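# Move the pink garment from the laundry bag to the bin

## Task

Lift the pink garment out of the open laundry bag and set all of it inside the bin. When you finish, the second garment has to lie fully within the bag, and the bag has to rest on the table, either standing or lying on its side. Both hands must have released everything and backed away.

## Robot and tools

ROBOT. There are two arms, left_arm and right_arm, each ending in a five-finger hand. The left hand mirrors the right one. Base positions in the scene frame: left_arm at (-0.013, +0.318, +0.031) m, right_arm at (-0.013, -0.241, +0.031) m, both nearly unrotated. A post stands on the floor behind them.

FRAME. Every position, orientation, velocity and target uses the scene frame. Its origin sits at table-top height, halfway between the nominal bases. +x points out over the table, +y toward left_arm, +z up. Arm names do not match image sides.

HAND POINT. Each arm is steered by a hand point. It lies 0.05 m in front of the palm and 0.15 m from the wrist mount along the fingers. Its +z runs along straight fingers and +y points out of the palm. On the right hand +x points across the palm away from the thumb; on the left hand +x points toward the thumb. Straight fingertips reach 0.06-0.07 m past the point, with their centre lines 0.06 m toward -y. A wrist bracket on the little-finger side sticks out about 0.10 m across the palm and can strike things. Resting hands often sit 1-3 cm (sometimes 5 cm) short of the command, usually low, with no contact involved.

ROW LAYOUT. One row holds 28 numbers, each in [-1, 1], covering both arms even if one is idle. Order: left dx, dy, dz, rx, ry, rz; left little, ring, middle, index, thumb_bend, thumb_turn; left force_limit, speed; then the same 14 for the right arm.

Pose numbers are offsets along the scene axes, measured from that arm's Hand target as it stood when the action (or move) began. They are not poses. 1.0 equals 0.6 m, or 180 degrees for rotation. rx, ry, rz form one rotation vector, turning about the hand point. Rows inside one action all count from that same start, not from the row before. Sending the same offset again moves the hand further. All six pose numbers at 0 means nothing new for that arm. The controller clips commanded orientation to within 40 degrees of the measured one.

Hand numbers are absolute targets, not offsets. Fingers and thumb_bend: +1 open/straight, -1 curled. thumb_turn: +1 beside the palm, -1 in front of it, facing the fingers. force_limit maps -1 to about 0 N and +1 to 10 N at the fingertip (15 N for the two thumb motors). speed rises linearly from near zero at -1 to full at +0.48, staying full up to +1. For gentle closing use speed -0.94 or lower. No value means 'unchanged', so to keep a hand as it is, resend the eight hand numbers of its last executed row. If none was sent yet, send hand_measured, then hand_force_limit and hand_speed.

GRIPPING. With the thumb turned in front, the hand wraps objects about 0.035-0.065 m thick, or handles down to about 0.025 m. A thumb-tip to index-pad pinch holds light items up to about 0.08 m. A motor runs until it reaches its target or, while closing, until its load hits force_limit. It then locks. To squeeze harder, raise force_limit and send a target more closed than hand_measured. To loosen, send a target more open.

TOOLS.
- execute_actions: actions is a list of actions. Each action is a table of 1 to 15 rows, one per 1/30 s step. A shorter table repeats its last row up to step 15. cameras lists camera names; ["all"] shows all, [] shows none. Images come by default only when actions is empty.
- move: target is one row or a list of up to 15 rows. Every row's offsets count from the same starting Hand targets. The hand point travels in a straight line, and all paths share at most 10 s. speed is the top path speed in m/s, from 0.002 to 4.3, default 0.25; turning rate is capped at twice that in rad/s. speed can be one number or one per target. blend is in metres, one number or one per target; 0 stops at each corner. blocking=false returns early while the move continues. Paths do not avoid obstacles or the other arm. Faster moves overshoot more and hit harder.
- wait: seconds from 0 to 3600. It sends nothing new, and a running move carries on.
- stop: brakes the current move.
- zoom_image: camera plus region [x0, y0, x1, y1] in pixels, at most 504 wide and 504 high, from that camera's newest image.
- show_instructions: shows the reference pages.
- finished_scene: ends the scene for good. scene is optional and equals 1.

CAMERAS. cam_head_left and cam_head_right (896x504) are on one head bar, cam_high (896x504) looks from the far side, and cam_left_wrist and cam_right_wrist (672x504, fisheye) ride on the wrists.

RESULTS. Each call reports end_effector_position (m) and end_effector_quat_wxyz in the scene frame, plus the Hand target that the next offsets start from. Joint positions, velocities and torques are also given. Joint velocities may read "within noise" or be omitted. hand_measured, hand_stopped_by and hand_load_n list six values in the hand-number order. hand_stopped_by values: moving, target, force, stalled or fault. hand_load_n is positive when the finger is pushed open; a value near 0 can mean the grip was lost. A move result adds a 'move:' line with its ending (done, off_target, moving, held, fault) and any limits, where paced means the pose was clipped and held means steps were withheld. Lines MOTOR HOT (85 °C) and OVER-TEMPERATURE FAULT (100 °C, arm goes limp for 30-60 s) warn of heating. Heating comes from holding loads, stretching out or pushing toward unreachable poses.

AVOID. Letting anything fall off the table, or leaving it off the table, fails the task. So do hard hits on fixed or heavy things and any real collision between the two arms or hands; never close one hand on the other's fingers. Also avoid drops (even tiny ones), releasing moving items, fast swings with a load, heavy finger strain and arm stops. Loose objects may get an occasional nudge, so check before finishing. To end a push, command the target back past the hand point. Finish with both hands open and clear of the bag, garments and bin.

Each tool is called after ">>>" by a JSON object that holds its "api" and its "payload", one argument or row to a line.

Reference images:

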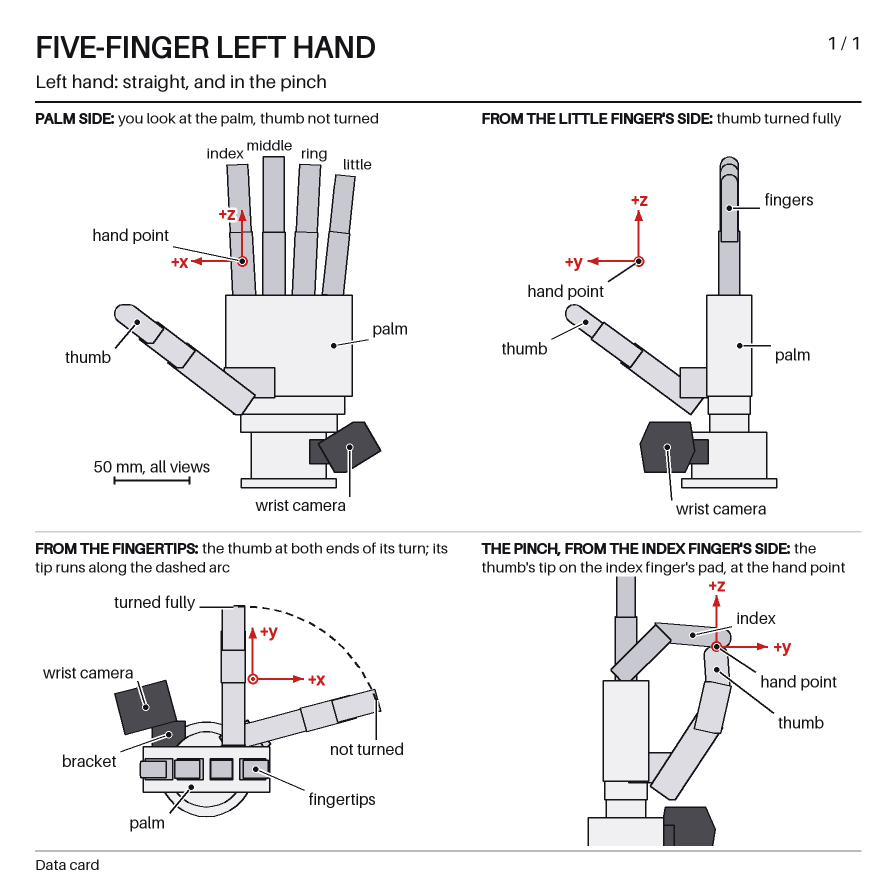

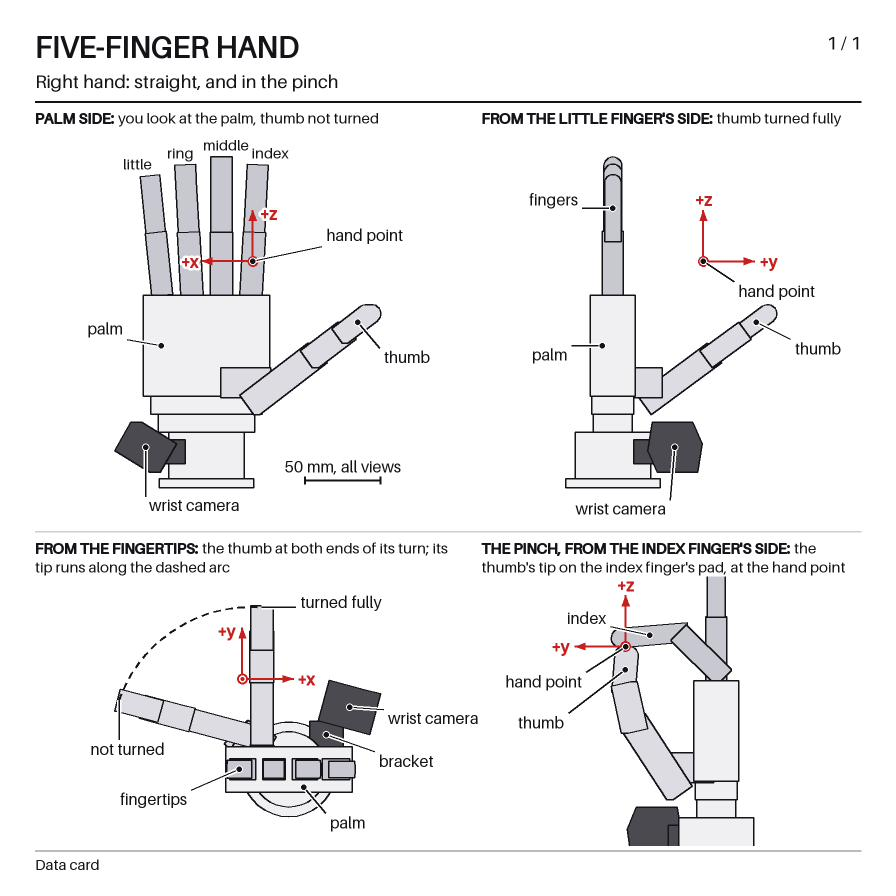

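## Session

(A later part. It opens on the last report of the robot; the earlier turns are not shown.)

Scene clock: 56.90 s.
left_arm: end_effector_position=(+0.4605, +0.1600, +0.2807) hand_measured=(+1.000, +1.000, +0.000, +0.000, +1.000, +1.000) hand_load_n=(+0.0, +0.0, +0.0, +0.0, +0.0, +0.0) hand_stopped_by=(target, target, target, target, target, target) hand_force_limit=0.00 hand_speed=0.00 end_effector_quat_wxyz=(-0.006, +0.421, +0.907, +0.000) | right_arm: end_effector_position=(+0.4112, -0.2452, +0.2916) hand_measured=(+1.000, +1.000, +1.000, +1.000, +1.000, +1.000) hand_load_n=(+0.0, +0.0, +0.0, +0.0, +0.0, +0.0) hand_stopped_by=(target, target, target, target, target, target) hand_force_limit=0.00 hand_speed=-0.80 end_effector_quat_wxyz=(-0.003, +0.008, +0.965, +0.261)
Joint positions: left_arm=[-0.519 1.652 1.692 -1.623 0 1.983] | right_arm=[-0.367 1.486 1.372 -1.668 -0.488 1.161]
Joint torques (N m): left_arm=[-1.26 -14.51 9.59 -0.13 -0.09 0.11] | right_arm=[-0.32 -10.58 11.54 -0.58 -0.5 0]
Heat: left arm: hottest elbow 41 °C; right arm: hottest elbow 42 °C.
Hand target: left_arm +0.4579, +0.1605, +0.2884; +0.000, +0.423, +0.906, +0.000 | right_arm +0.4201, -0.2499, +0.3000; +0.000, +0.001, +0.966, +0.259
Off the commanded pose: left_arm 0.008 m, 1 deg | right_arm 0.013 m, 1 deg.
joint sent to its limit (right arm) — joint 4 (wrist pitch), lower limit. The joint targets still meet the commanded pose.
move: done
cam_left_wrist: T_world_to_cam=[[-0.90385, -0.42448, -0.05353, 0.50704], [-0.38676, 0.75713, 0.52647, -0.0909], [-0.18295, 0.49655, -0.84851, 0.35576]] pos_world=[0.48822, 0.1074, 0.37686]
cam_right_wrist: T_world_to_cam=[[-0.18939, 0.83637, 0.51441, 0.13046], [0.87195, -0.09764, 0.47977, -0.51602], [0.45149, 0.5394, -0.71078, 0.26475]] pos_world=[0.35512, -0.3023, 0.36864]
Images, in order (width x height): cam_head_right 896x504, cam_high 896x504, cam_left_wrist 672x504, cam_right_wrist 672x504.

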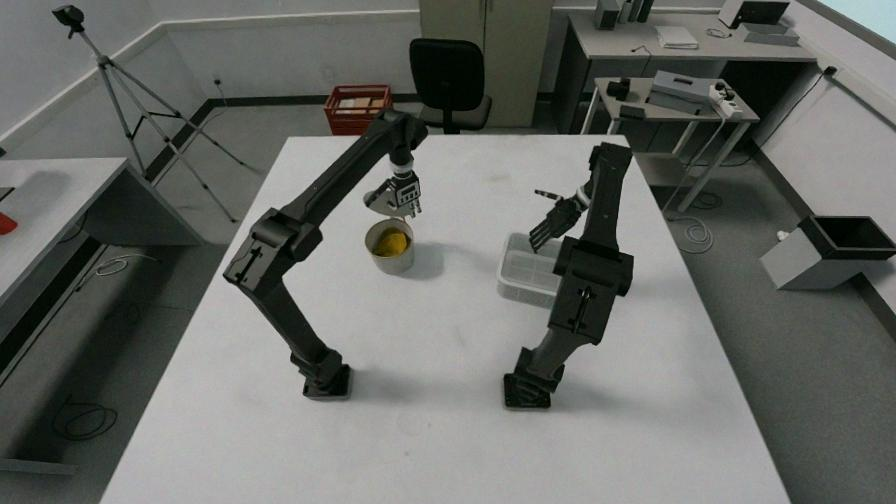

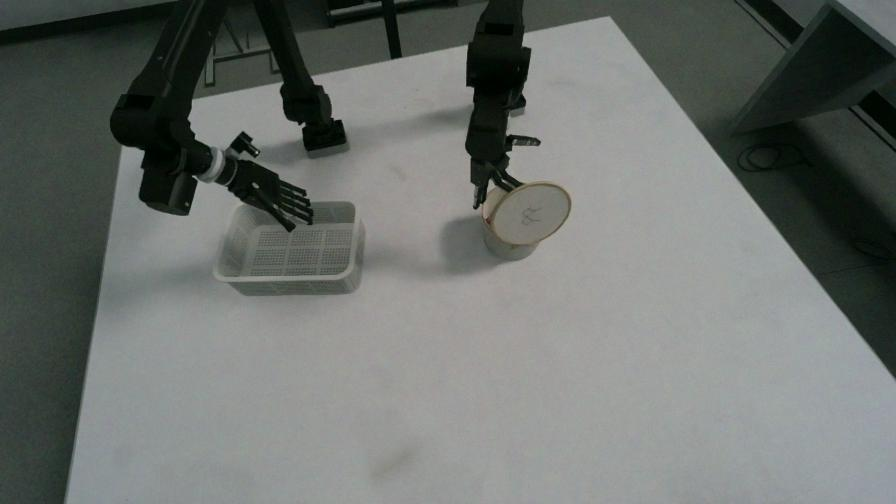

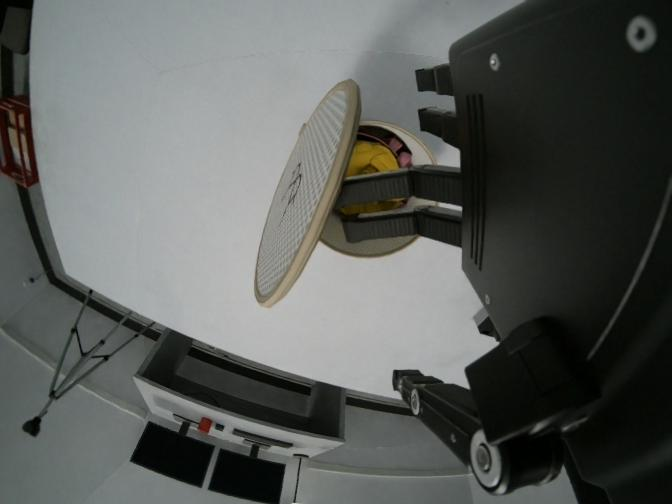

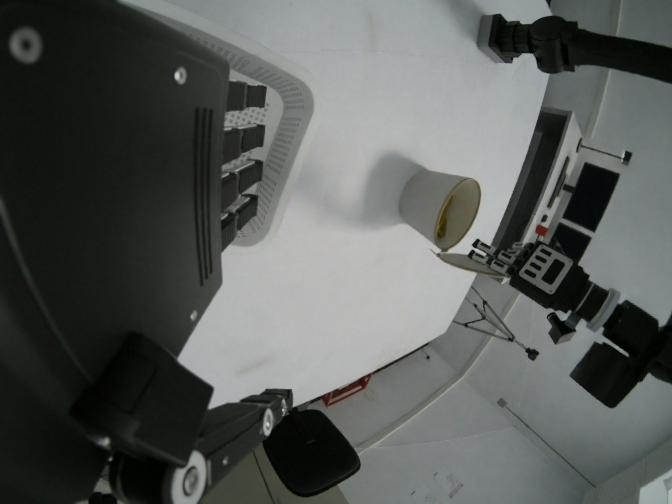

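>>> {"api": "move", "payload": {
  "target": [-0.04,0,0,0,0,0,1,1,0,0,1,1,0,0,0,0,0,0,0,0,1,1,1,1,1,1,0,-0.8],
  "speed": 0.06,
  "cameras": ["cam_left_wrist","cam_high"]
}}

>>> {"api": "zoom_image", "payload": {
  "camera": "cam_high",
  "region": [450, 130, 590, 270]
}}

>>> {"api": "zoom_image", "payload": {
  "camera": "cam_left_wrist",
  "region": [240, 80, 460, 330]
}}

Scene clock: 58.30 s.
left_arm: end_effector_position=(+0.4361, +0.1670, +0.2823) hand_measured=(+1.000, +1.000, +0.000, +0.000, +1.000, +1.000) hand_load_n=(+0.0, +0.0, +0.0, +0.0, +0.0, +0.0) hand_stopped_by=(target, target, target, target, target, target) hand_force_limit=0.00 hand_speed=0.00 end_effector_quat_wxyz=(-0.011, +0.424, +0.906, +0.000) | right_arm: end_effector_position=(+0.4112, -0.2452, +0.2916) hand_measured=(+1.000, +1.000, +1.000, +1.000, +1.000, +1.000) hand_load_n=(+0.0, +0.0, +0.0, +0.0, +0.0, +0.0) hand_stopped_by=(target, target, target, target, target, target) hand_force_limit=0.00 hand_speed=-0.80 end_effector_quat_wxyz=(-0.003, +0.008, +0.965, +0.261)
Joint positions: left_arm=[-0.529 1.591 1.621 -1.623 0 1.978] | right_arm=[-0.367 1.486 1.372 -1.668 -0.488 1.161]
Joint torques (N m): left_arm=[-2.08 -13.22 9.68 0.46 -0.03 -0.11] | right_arm=[-0.32 -10.52 11.54 -0.58 -0.5 0.01]
Heat: left arm: hottest elbow 41 °C; right arm: hottest elbow 42 °C.
Hand target: left_arm +0.4339, +0.1605, +0.2882; +0.000, +0.423, +0.906, +0.000 | right_arm +0.4201, -0.2499, +0.3000; +0.000, +0.001, +0.966, +0.259
Off the commanded pose: left_arm 0.009 m, 1 deg | right_arm 0.013 m, 1 deg.
joint sent to its limit (right arm) — joint 4 (wrist pitch), lower limit. The joint targets still meet the commanded pose.
move: done
cam_left_wrist: T_world_to_cam=[[-0.9064, -0.41975, -0.04748, 0.48674], [-0.37833, 0.75661, 0.5333, -0.11196], [-0.18793, 0.50134, -0.84459, 0.34946]] pos_world=[0.46449, 0.11382, 0.37797]
Images, in order (width x height): cam_high 896x504, cam_left_wrist 672x504.

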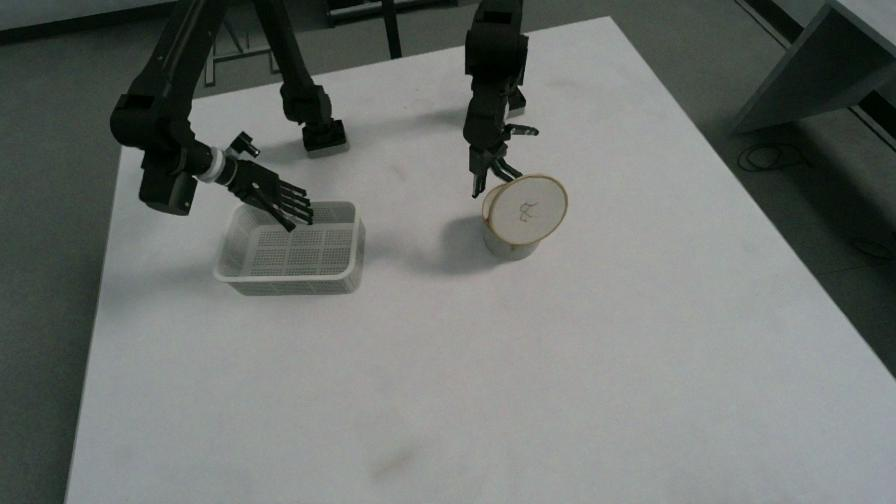

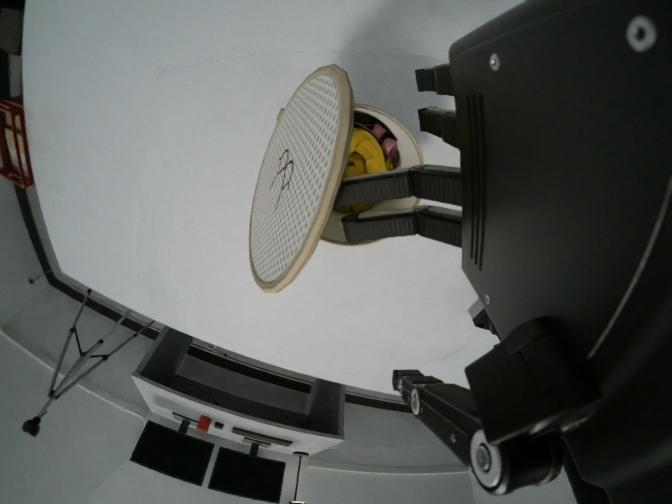

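Scaled by 3.600 from the camera's image (finer frame: 1280x720).

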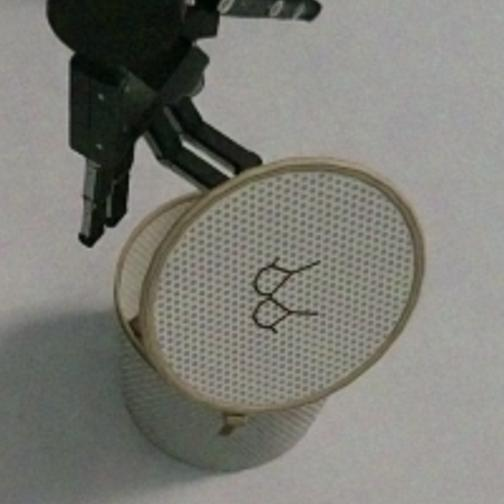

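Scaled by 2.016 from the camera's image (finer frame: 960x720).

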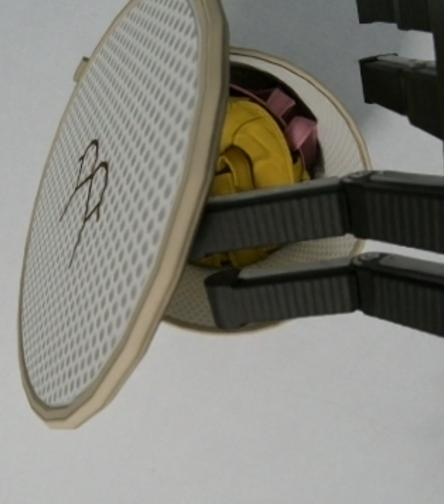

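>>> {"api": "move", "payload": {
  "target": [
    [-0.0932,-0.0175,-0.1103,0,0,0,1,1,0,0,1,1,0,0,0,0,0,0,0,0,1,1,1,1,1,1,0,-0.8],
    [-0.1332,-0.0225,-0.2137,0,0,0,1,1,0,0,1,1,0,0,0,0,0,0,0,0,1,1,1,1,1,1,0,-0.8],
    [-0.1332,-0.0258,-0.2753,0,0,0,1,1,0,0,1,1,0,0,0,0,0,0,0,0,1,1,1,1,1,1,0,-0.8]
  ],
  "speed": 0.07,
  "blend": 0.01,
  "cameras": ["cam_left_wrist","cam_high","cam_right_wrist"]
}}

>>> {"api": "zoom_image", "payload": {
  "camera": "cam_right_wrist",
  "region": [390, 120, 530, 260]
}}

Scene clock: 74.83 s.
left_arm: end_effector_position=(+0.3542, +0.1519, +0.1322) hand_measured=(+1.000, +1.000, +0.000, +0.000, +1.000, +1.000) hand_load_n=(+0.0, +0.0, -0.5, -1.0, +0.0, +0.0) hand_stopped_by=(target, target, target, target, target, target) hand_force_limit=0.00 hand_speed=0.00 end_effector_quat_wxyz=(+0.001, +0.422, +0.907, +0.000) | right_arm: end_effector_position=(+0.4112, -0.2452, +0.2916) hand_measured=(+1.000, +1.000, +1.000, +1.000, +1.000, +1.000) hand_load_n=(+0.5, +0.0, +0.0, +0.0, +0.0, +0.0) hand_stopped_by=(target, target, target, target, target, target) hand_force_limit=0.00 hand_speed=-0.80 end_effector_quat_wxyz=(-0.003, +0.008, +0.965, +0.261)
Joint positions: left_arm=[-0.652 1.482 1.094 -1.18 0 1.851] | right_arm=[-0.367 1.486 1.372 -1.668 -0.488 1.161]
Joint torques (N m): left_arm=[-1.67 -8.53 8.44 1.03 -0.04 -0.11] | right_arm=[-0.26 -10.46 11.54 -0.58 -0.5 0]
Heat: left arm: hottest elbow 39 °C; right arm: hottest elbow 43 °C.
Hand target: left_arm +0.3540, +0.1450, +0.1231; +0.000, +0.423, +0.906, +0.000 | right_arm +0.4201, -0.2499, +0.3000; +0.000, +0.001, +0.966, +0.259
Off the commanded pose: left_arm 0.012 m, 0 deg | right_arm 0.013 m, 1 deg.
joint sent to its limit (right arm) — joint 4 (wrist pitch), lower limit. The joint targets still meet the commanded pose.
move: off_target (left_arm)
cam_left_wrist: T_world_to_cam=[[-0.90336, -0.4242, -0.06322, 0.40069], [-0.39345, 0.76102, 0.51579, -0.04455], [-0.17069, 0.49082, -0.85438, 0.21167]] pos_world=[0.38056, 0.09998, 0.22915]
cam_right_wrist: T_world_to_cam=[[-0.18939, 0.83637, 0.51441, 0.13046], [0.87195, -0.09764, 0.47977, -0.51602], [0.45149, 0.5394, -0.71078, 0.26475]] pos_world=[0.35512, -0.3023, 0.36864]
Images, in order (width x height): cam_high 896x504, cam_left_wrist 672x504, cam_right_wrist 672x504.

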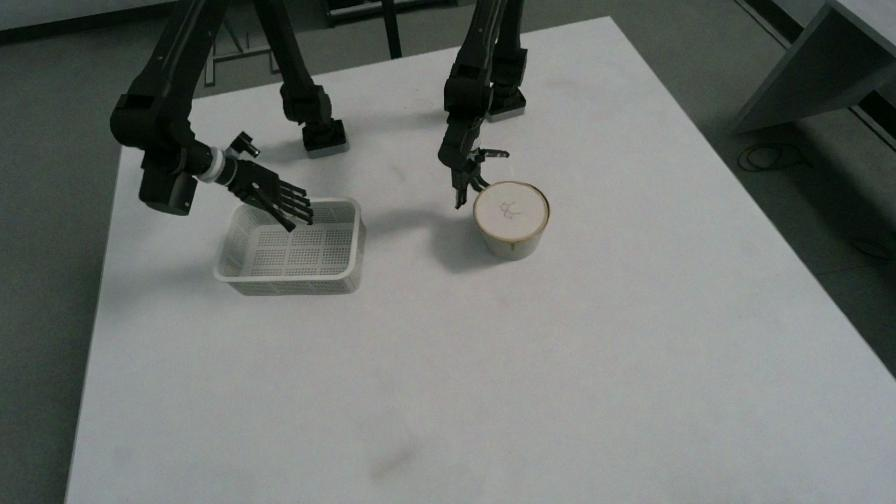

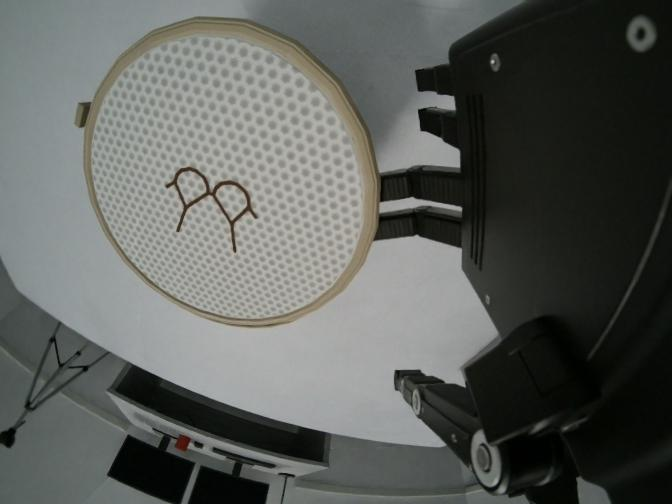

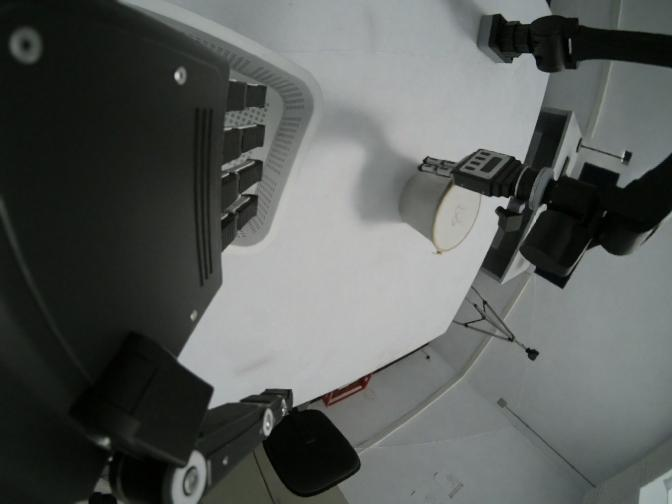

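Scaled by 3.600 from the camera's image (finer frame: 960x720).

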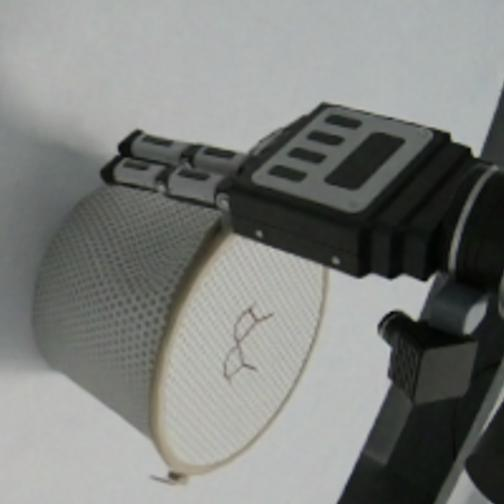

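>>> {"api": "move", "payload": {
  "target": [
    [-0.05,-0.042,0,0,0,0,1,1,0,0,1,1,0,0,0,0,0,0,0,0,1,1,1,1,1,1,0,-0.8],
    [-0.0501,-0.042,0,0,0,0,-1,-1,0,0,1,1,0,0,0,0,0,0,0,0,1,1,1,1,1,1,0,-0.8]
  ],
  "speed": 0.07,
  "cameras": ["cam_left_wrist","cam_high","cam_right_wrist","cam_head_left"]
}}

>>> {"api": "zoom_image", "payload": {
  "camera": "cam_left_wrist",
  "region": [180, 80, 400, 300]
}}

>>> {"api": "zoom_image", "payload": {
  "camera": "cam_high",
  "region": [450, 130, 590, 270]
}}

Scene clock: 77.60 s.
left_arm: end_effector_position=(+0.3254, +0.1262, +0.1241) hand_measured=(-1.000, -1.000, +0.000, +0.000, +1.000, +1.000) hand_load_n=(+0.0, +0.0, -0.5, -0.5, +0.0, +0.0) hand_stopped_by=(target, target, target, target, target, target) hand_force_limit=0.00 hand_speed=0.00 end_effector_quat_wxyz=(-0.007, +0.423, +0.906, +0.002) | right_arm: end_effector_position=(+0.4112, -0.2452, +0.2916) hand_measured=(+1.000, +1.000, +1.000, +1.000, +1.000, +1.000) hand_load_n=(+0.0, +0.0, +0.0, +0.0, +0.0, +0.0) hand_stopped_by=(target, target, target, target, target, target) hand_force_limit=0.00 hand_speed=-0.80 end_effector_quat_wxyz=(-0.003, +0.008, +0.965, +0.261)
Joint positions: left_arm=[-0.746 1.482 1.07 -1.173 0 1.761] | right_arm=[-0.367 1.486 1.372 -1.668 -0.488 1.161]
Joint torques (N m): left_arm=[-1.9 -9.58 8.51 0.85 -0.03 -0.12] | right_arm=[-0.26 -10.52 11.55 -0.59 -0.5 0]
Heat: left arm: hottest elbow 39 °C; right arm: hottest elbow 43 °C.
Hand target: left_arm +0.3240, +0.1197, +0.1231; +0.000, +0.423, +0.906, +0.000 | right_arm +0.4201, -0.2499, +0.3000; +0.000, +0.001, +0.966, +0.259
Off the commanded pose: left_arm 0.007 m, 1 deg | right_arm 0.013 m, 1 deg.
joint sent to its limit (right arm) — joint 4 (wrist pitch), lower limit. The joint targets still meet the commanded pose.
move: done
cam_left_wrist: T_world_to_cam=[[-0.90573, -0.42014, -0.05606, 0.36262], [-0.38385, 0.75692, 0.52889, -0.03636], [-0.17978, 0.50055, -0.84684, 0.21327]] pos_world=[0.35283, 0.07312, 0.22016]
cam_right_wrist: T_world_to_cam=[[-0.18939, 0.83637, 0.51441, 0.13046], [0.87195, -0.09764, 0.47977, -0.51602], [0.45149, 0.5394, -0.71078, 0.26475]] pos_world=[0.35512, -0.3023, 0.36864]
Images, in order (width x height): cam_head_left 896x504, cam_high 896x504, cam_left_wrist 672x504, cam_right_wrist 672x504.

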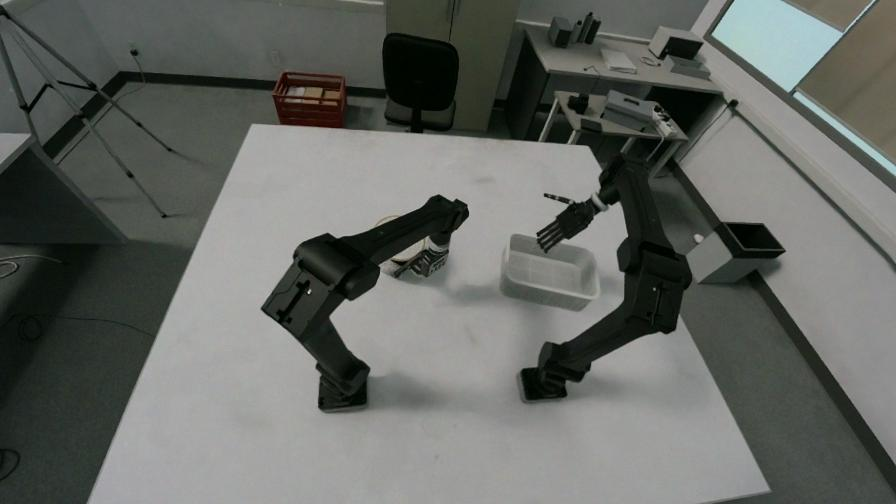

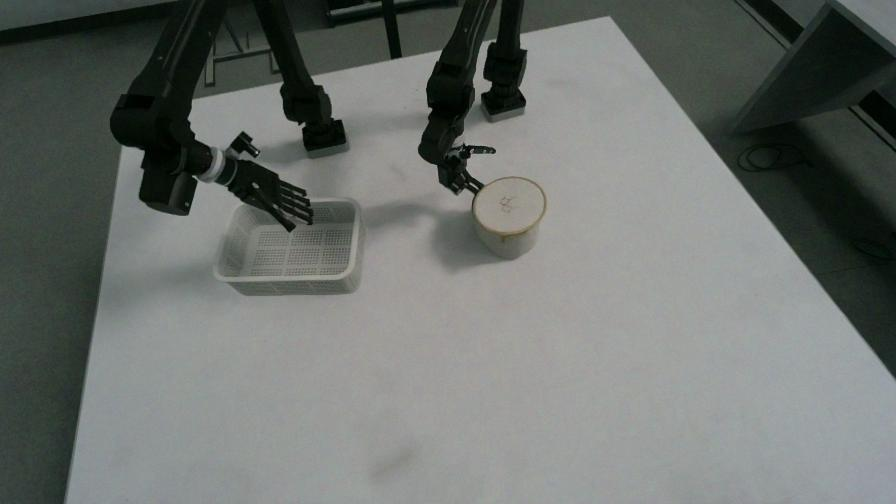

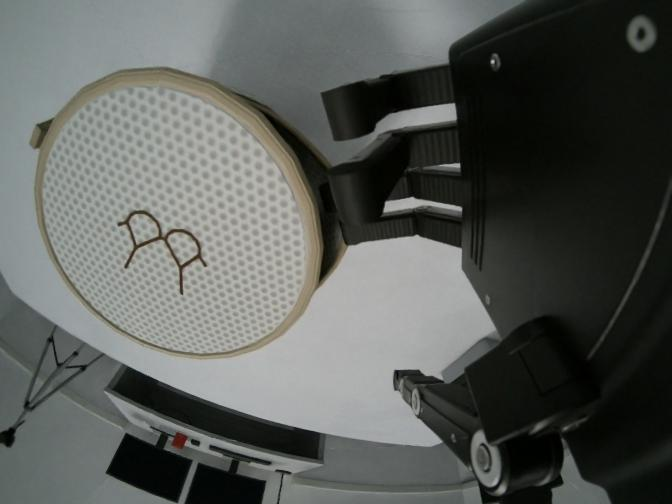

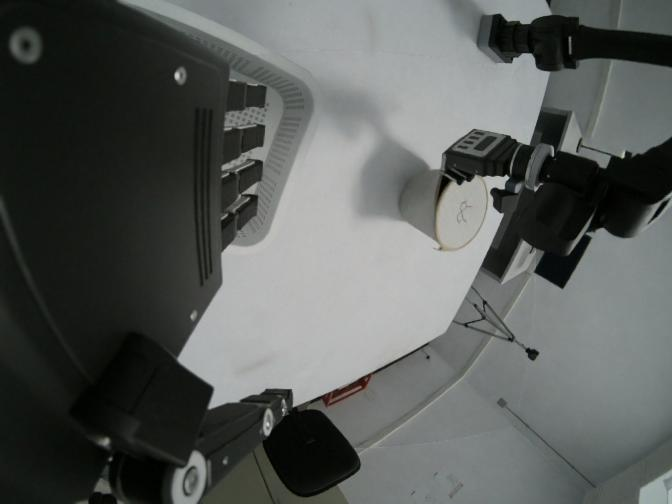

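Scaled by 2.291 from the camera's image (finer frame: 960x720).

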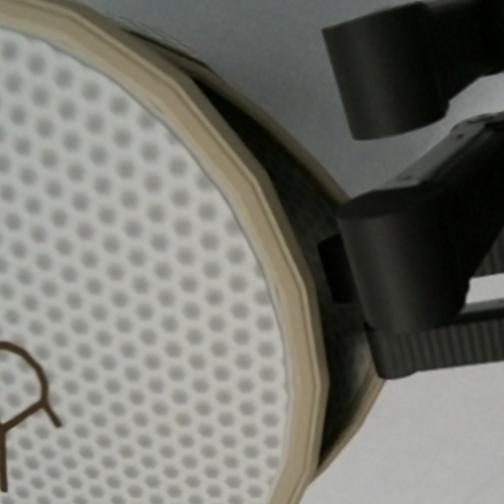

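Scaled by 3.600 from the camera's image (finer frame: 1280x720).

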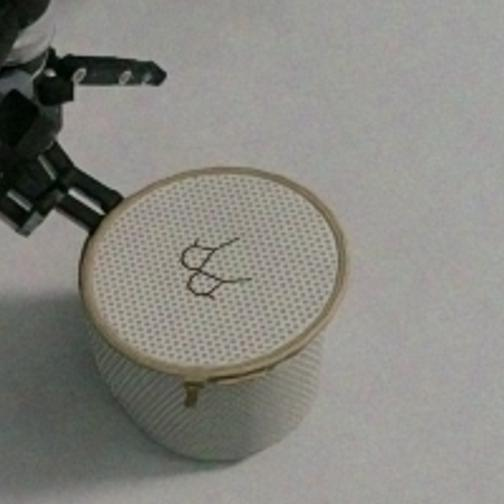

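>>> {"api": "move", "payload": {
  "target": [
    [0.025,0.02,0.005,0,0,0,-1,-1,0,0,1,1,0,0,0,0,0,0,0,0,1,1,1,1,1,1,0,-0.8],
    [0.025,0.02,0.055,0,0,0,-1,-1,0,0,1,1,0,0,0,0,0,0,0,0,1,1,1,1,1,1,0,-0.8]
  ],
  "speed": 0.06,
  "cameras": ["cam_left_wrist","cam_high","cam_right_wrist"]
}}

>>> {"api": "zoom_image", "payload": {
  "camera": "cam_left_wrist",
  "region": [180, 80, 400, 300]
}}

>>> {"api": "zoom_image", "payload": {
  "camera": "cam_right_wrist",
  "region": [390, 120, 530, 260]
}}

Scene clock: 82.03 s.
left_arm: end_effector_position=(+0.3272, +0.1341, +0.1415) hand_measured=(-1.000, -1.000, +0.000, +0.000, +1.000, +1.000) hand_load_n=(+0.0, +0.0, -1.0, +0.0, +0.0, +0.0) hand_stopped_by=(target, target, target, target, target, target) hand_force_limit=0.00 hand_speed=0.00 end_effector_quat_wxyz=(-0.013, +0.422, +0.907, +0.004) | right_arm: end_effector_position=(+0.4112, -0.2452, +0.2916) hand_measured=(+1.000, +1.000, +1.000, +1.000, +1.000, +1.000) hand_load_n=(+0.0, +0.0, +0.0, +0.0, +0.0, +0.0) hand_stopped_by=(target, target, target, target, target, target) hand_force_limit=0.00 hand_speed=-0.80 end_effector_quat_wxyz=(-0.003, +0.008, +0.965, +0.261)
Joint positions: left_arm=[-0.728 1.465 1.1 -1.233 -0.002 1.775] | right_arm=[-0.367 1.486 1.372 -1.668 -0.488 1.161]
Joint torques (N m): left_arm=[0.73 -10.23 12.05 -0.47 -0.01 0.16] | right_arm=[-0.32 -10.58 11.54 -0.58 -0.5 0.01]
Heat: left arm: hottest elbow 39 °C; right arm: hottest elbow 44 °C.
Hand target: left_arm +0.3389, +0.1317, +0.1560; +0.000, +0.423, +0.906, +0.000 | right_arm +0.4201, -0.2499, +0.3000; +0.000, +0.001, +0.966, +0.259
Off the commanded pose: left_arm 0.019 m, 2 deg | right_arm 0.013 m, 1 deg.
joint sent to its limit (right arm) — joint 4 (wrist pitch), lower limit. The joint targets still meet the commanded pose.
move: off_target (left_arm)
cam_left_wrist: T_world_to_cam=[[-0.90469, -0.42302, -0.05087, 0.36786], [-0.38136, 0.75071, 0.53945, -0.05223], [-0.19001, 0.50743, -0.84048, 0.22581]] pos_world=[0.35579, 0.08025, 0.23668]
cam_right_wrist: T_world_to_cam=[[-0.18939, 0.83637, 0.51441, 0.13046], [0.87195, -0.09764, 0.47977, -0.51602], [0.45149, 0.5394, -0.71078, 0.26475]] pos_world=[0.35512, -0.3023, 0.36864]
Images, in order (width x height): cam_high 896x504, cam_left_wrist 672x504, cam_right_wrist 672x504.

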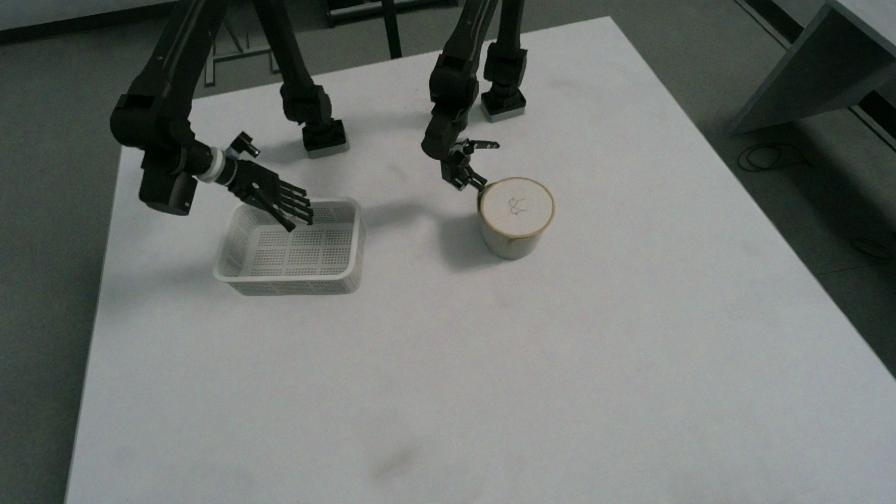

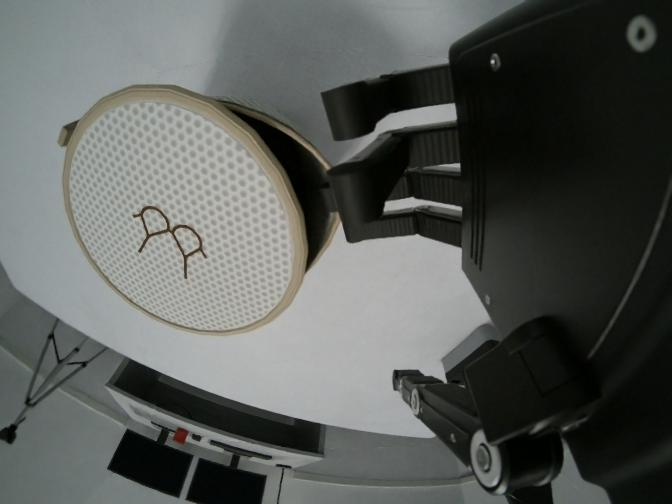

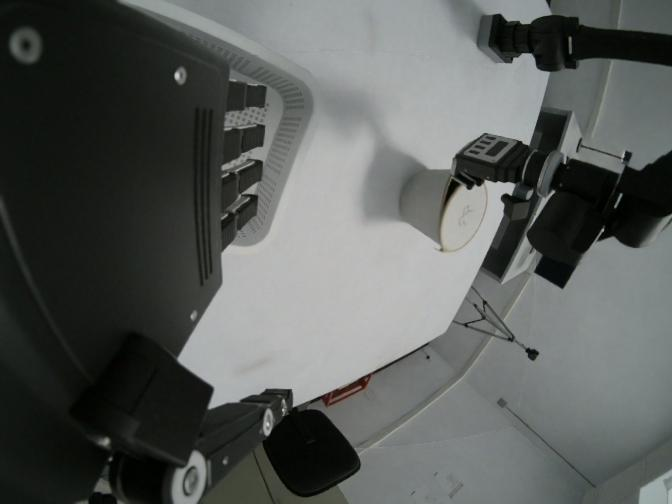

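Scaled by 2.291 from the camera's image (finer frame: 960x720).

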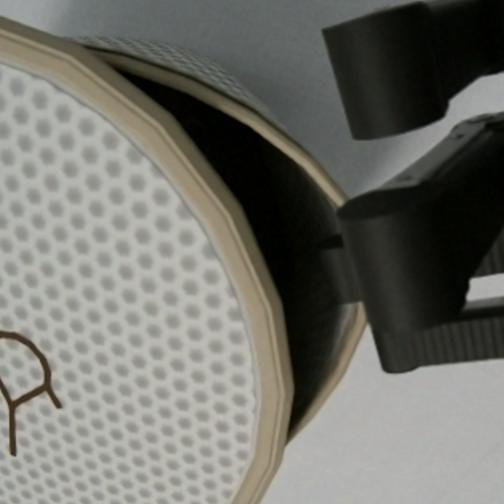

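Scaled by 3.600 from the camera's image (finer frame: 960x720).

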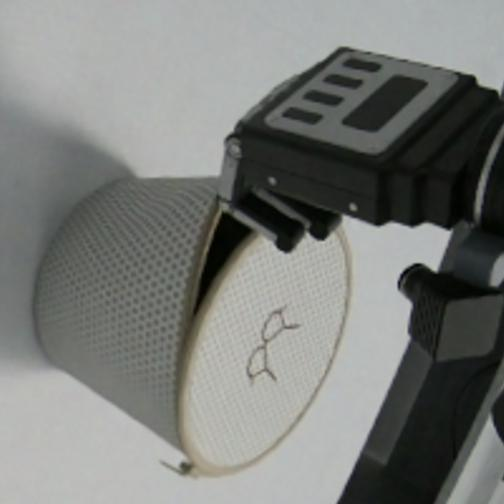

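>>> {"api": "move", "payload": {
  "target": [
    [0.0,0.0,0.025,0,0,0,-1,-1,0,0,1,1,0,0,0,0,0,0,0,0,1,1,1,1,1,1,0,-0.8],
    [-0.06,-0.05,0.035,0,0,0,-1,-1,0,0,1,1,0,0,0,0,0,0,0,0,1,1,1,1,1,1,0,-0.8]
  ],
  "speed": 0.06,
  "cameras": ["cam_left_wrist","cam_high","cam_right_wrist"]
}}

>>> {"api": "zoom_image", "payload": {
  "camera": "cam_left_wrist",
  "region": [180, 80, 400, 300]
}}

>>> {"api": "zoom_image", "payload": {
  "camera": "cam_high",
  "region": [450, 130, 590, 270]
}}

Scene clock: 84.87 s.
left_arm: end_effector_position=(+0.3008, +0.1119, +0.1609) hand_measured=(-1.000, -1.000, +0.000, +0.000, +1.000, +1.000) hand_load_n=(+0.0, +0.0, +0.0, +0.0, +0.0, +0.0) hand_stopped_by=(target, target, target, target, target, target) hand_force_limit=0.00 hand_speed=0.00 end_effector_quat_wxyz=(-0.015, +0.424, +0.905, +0.005) | right_arm: end_effector_position=(+0.4112, -0.2452, +0.2916) hand_measured=(+1.000, +1.000, +1.000, +1.000, +1.000, +1.000) hand_load_n=(+0.0, +0.0, +0.0, +0.0, +0.0, +0.0) hand_stopped_by=(target, target, target, target, target, target) hand_force_limit=0.00 hand_speed=-0.80 end_effector_quat_wxyz=(-0.003, +0.008, +0.965, +0.261)
Joint positions: left_arm=[-0.813 1.436 1.122 -1.289 0 1.695] | right_arm=[-0.367 1.486 1.372 -1.668 -0.488 1.161]
Joint torques (N m): left_arm=[-1.85 -10.7 12.04 -0.5 -0.03 -0.13] | right_arm=[-0.21 -10.52 11.54 -0.62 -0.5 0.01]
Heat: left arm: hottest elbow 39 °C; right arm: hottest elbow 44 °C.
Hand target: left_arm +0.3029, +0.1017, +0.1771; +0.000, +0.423, +0.906, +0.000 | right_arm +0.4201, -0.2499, +0.3000; +0.000, +0.001, +0.966, +0.259
Off the commanded pose: left_arm 0.019 m, 2 deg | right_arm 0.013 m, 1 deg.
joint sent to its limit (right arm) — joint 4 (wrist pitch), lower limit. The joint targets still meet the commanded pose.
move: off_target (left_arm)
cam_left_wrist: T_world_to_cam=[[-0.90704, -0.41806, -0.05, 0.33549], [-0.37585, 0.75045, 0.54366, -0.05842], [-0.18976, 0.51191, -0.83782, 0.24737]] pos_world=[0.32928, 0.05746, 0.25578]
cam_right_wrist: T_world_to_cam=[[-0.18939, 0.83637, 0.51441, 0.13046], [0.87195, -0.09764, 0.47977, -0.51602], [0.45149, 0.5394, -0.71078, 0.26475]] pos_world=[0.35512, -0.3023, 0.36864]
Images, in order (width x height): cam_high 896x504, cam_left_wrist 672x504, cam_right_wrist 672x504.

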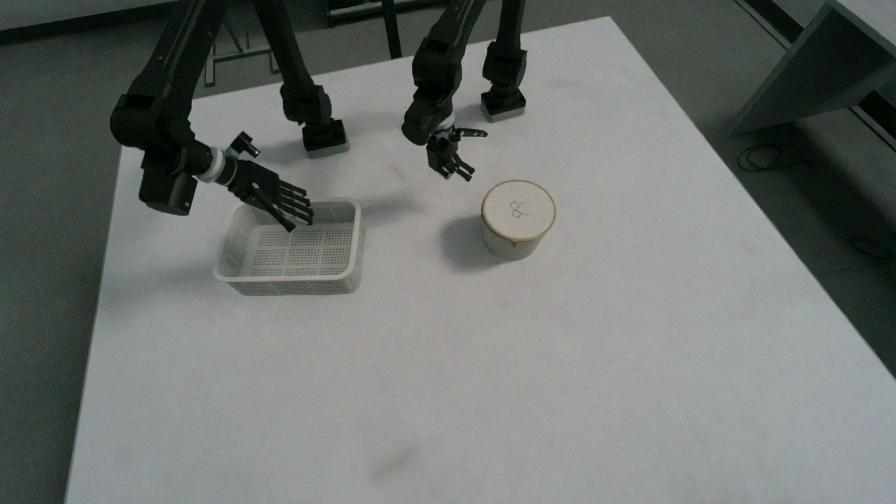

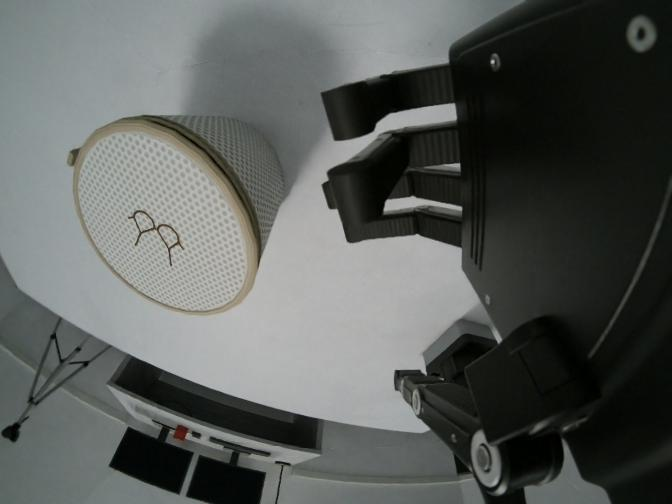

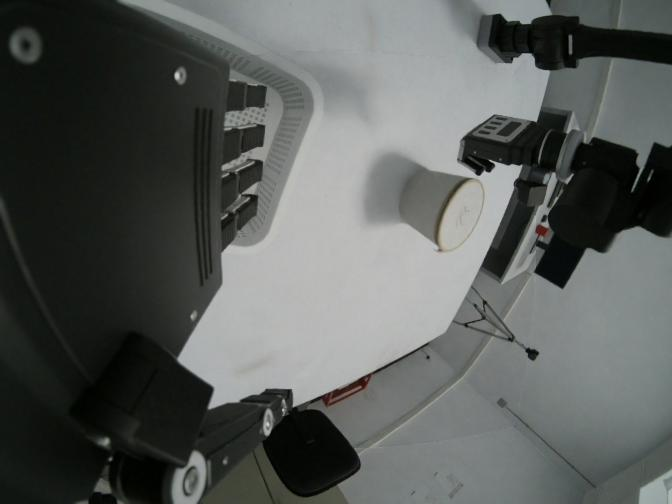

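Scaled by 2.291 from the camera's image (finer frame: 960x720).

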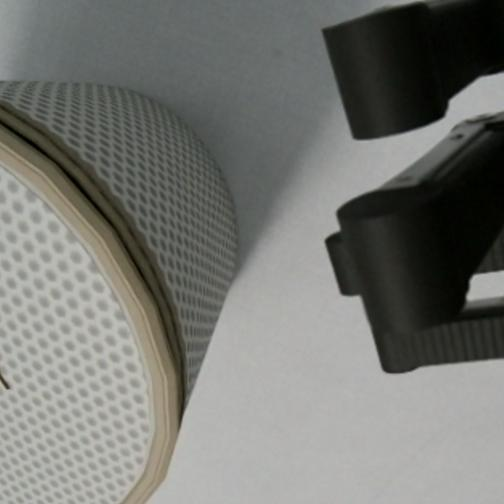

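Scaled by 3.600 from the camera's image (finer frame: 1280x720).

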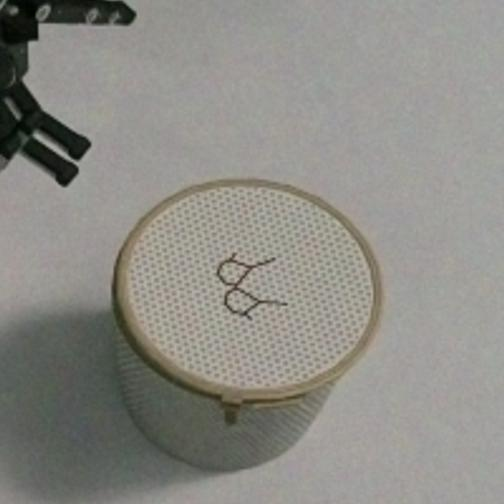

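>>> {"api": "move", "payload": {
  "target": [
    [0,0,0,0,0,0,0,0,0,0,1,1,0,0,0,0,0,0,0,0,1,1,1,1,1,1,0,-0.8],
    [0.0483,0.0242,-0.0817,0,0,0,0,0,0,0,1,1,0,0,0,0,0,0,0,0,1,1,1,1,1,1,0,-0.8],
    [0.1068,0.0702,-0.0867,0,0,0,0,0,0,0,1,1,0,0,0,0,0,0,0,0,1,1,1,1,1,1,0,-0.8]
  ],
  "speed": 0.07,
  "cameras": ["cam_left_wrist","cam_high","cam_right_wrist"]
}}

>>> {"api": "zoom_image", "payload": {
  "camera": "cam_left_wrist",
  "region": [180, 80, 400, 300]
}}

>>> {"api": "zoom_image", "payload": {
  "camera": "cam_right_wrist",
  "region": [390, 120, 530, 260]
}}

Scene clock: 90.70 s.
left_arm: end_effector_position=(+0.3500, +0.1480, +0.1208) hand_measured=(+0.000, +0.000, +0.000, +0.000, +1.000, +1.000) hand_load_n=(+0.5, +0.0, +0.0, +0.0, +0.0, +0.0) hand_stopped_by=(target, target, target, target, target, target) hand_force_limit=0.00 hand_speed=0.00 end_effector_quat_wxyz=(-0.015, +0.421, +0.907, +0.003) | right_arm: end_effector_position=(+0.4112, -0.2452, +0.2916) hand_measured=(+1.000, +1.000, +1.000, +1.000, +1.000, +1.000) hand_load_n=(+0.0, +0.0, +0.0, +0.0, -0.5, +0.0) hand_stopped_by=(target, target, target, target, target, target) hand_force_limit=0.00 hand_speed=-0.80 end_effector_quat_wxyz=(-0.003, +0.008, +0.965, +0.261)
Joint positions: left_arm=[-0.666 1.515 1.096 -1.183 0 1.836] | right_arm=[-0.367 1.486 1.372 -1.668 -0.488 1.161]
Joint torques (N m): left_arm=[0.44 -9.11 11.14 0.51 -0.07 0.24] | right_arm=[-0.26 -10.58 11.56 -0.59 -0.5 0.01]
Heat: left arm: hottest elbow 39 °C; right arm: hottest elbow 44 °C.
Hand target: left_arm +0.3670, +0.1440, +0.1251; +0.000, +0.423, +0.906, +0.000 | right_arm +0.4201, -0.2499, +0.3000; +0.000, +0.001, +0.966, +0.259
Off the commanded pose: left_arm 0.018 m, 2 deg | right_arm 0.013 m, 1 deg.
joint sent to its limit (right arm) — joint 4 (wrist pitch), lower limit. The joint targets still meet the commanded pose.
move: off_target (left_arm)
cam_left_wrist: T_world_to_cam=[[-0.90422, -0.42453, -0.0465, 0.3929], [-0.38, 0.75008, 0.54128, -0.04346], [-0.19491, 0.50711, -0.83955, 0.20735]] pos_world=[0.37917, 0.09425, 0.21588]
cam_right_wrist: T_world_to_cam=[[-0.18939, 0.83637, 0.51441, 0.13046], [0.87195, -0.09764, 0.47977, -0.51602], [0.45149, 0.5394, -0.71078, 0.26475]] pos_world=[0.35512, -0.3023, 0.36864]
Images, in order (width x height): cam_high 896x504, cam_left_wrist 672x504, cam_right_wrist 672x504.

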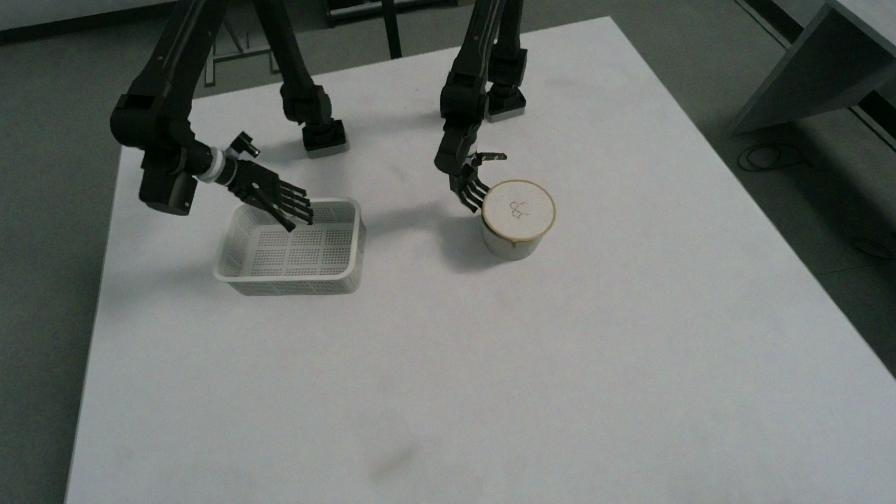

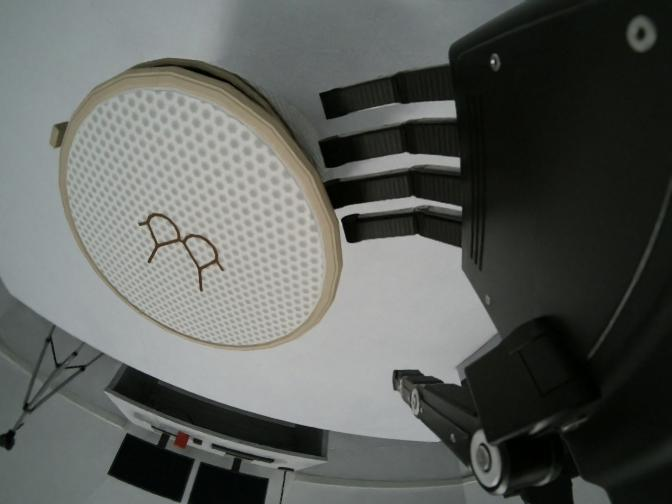

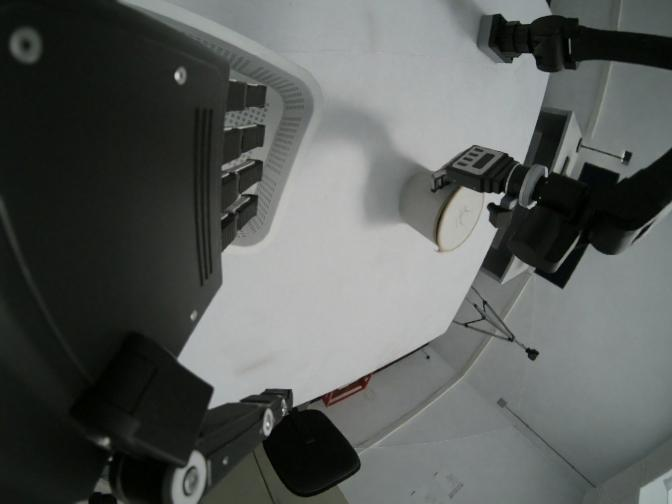

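Scaled by 2.291 from the camera's image (finer frame: 960x720).

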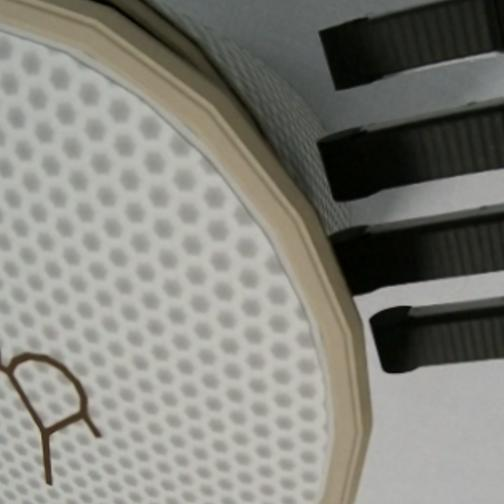

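Scaled by 3.600 from the camera's image (finer frame: 960x720).

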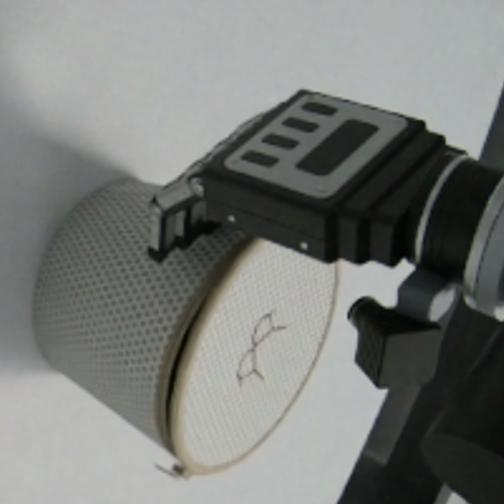

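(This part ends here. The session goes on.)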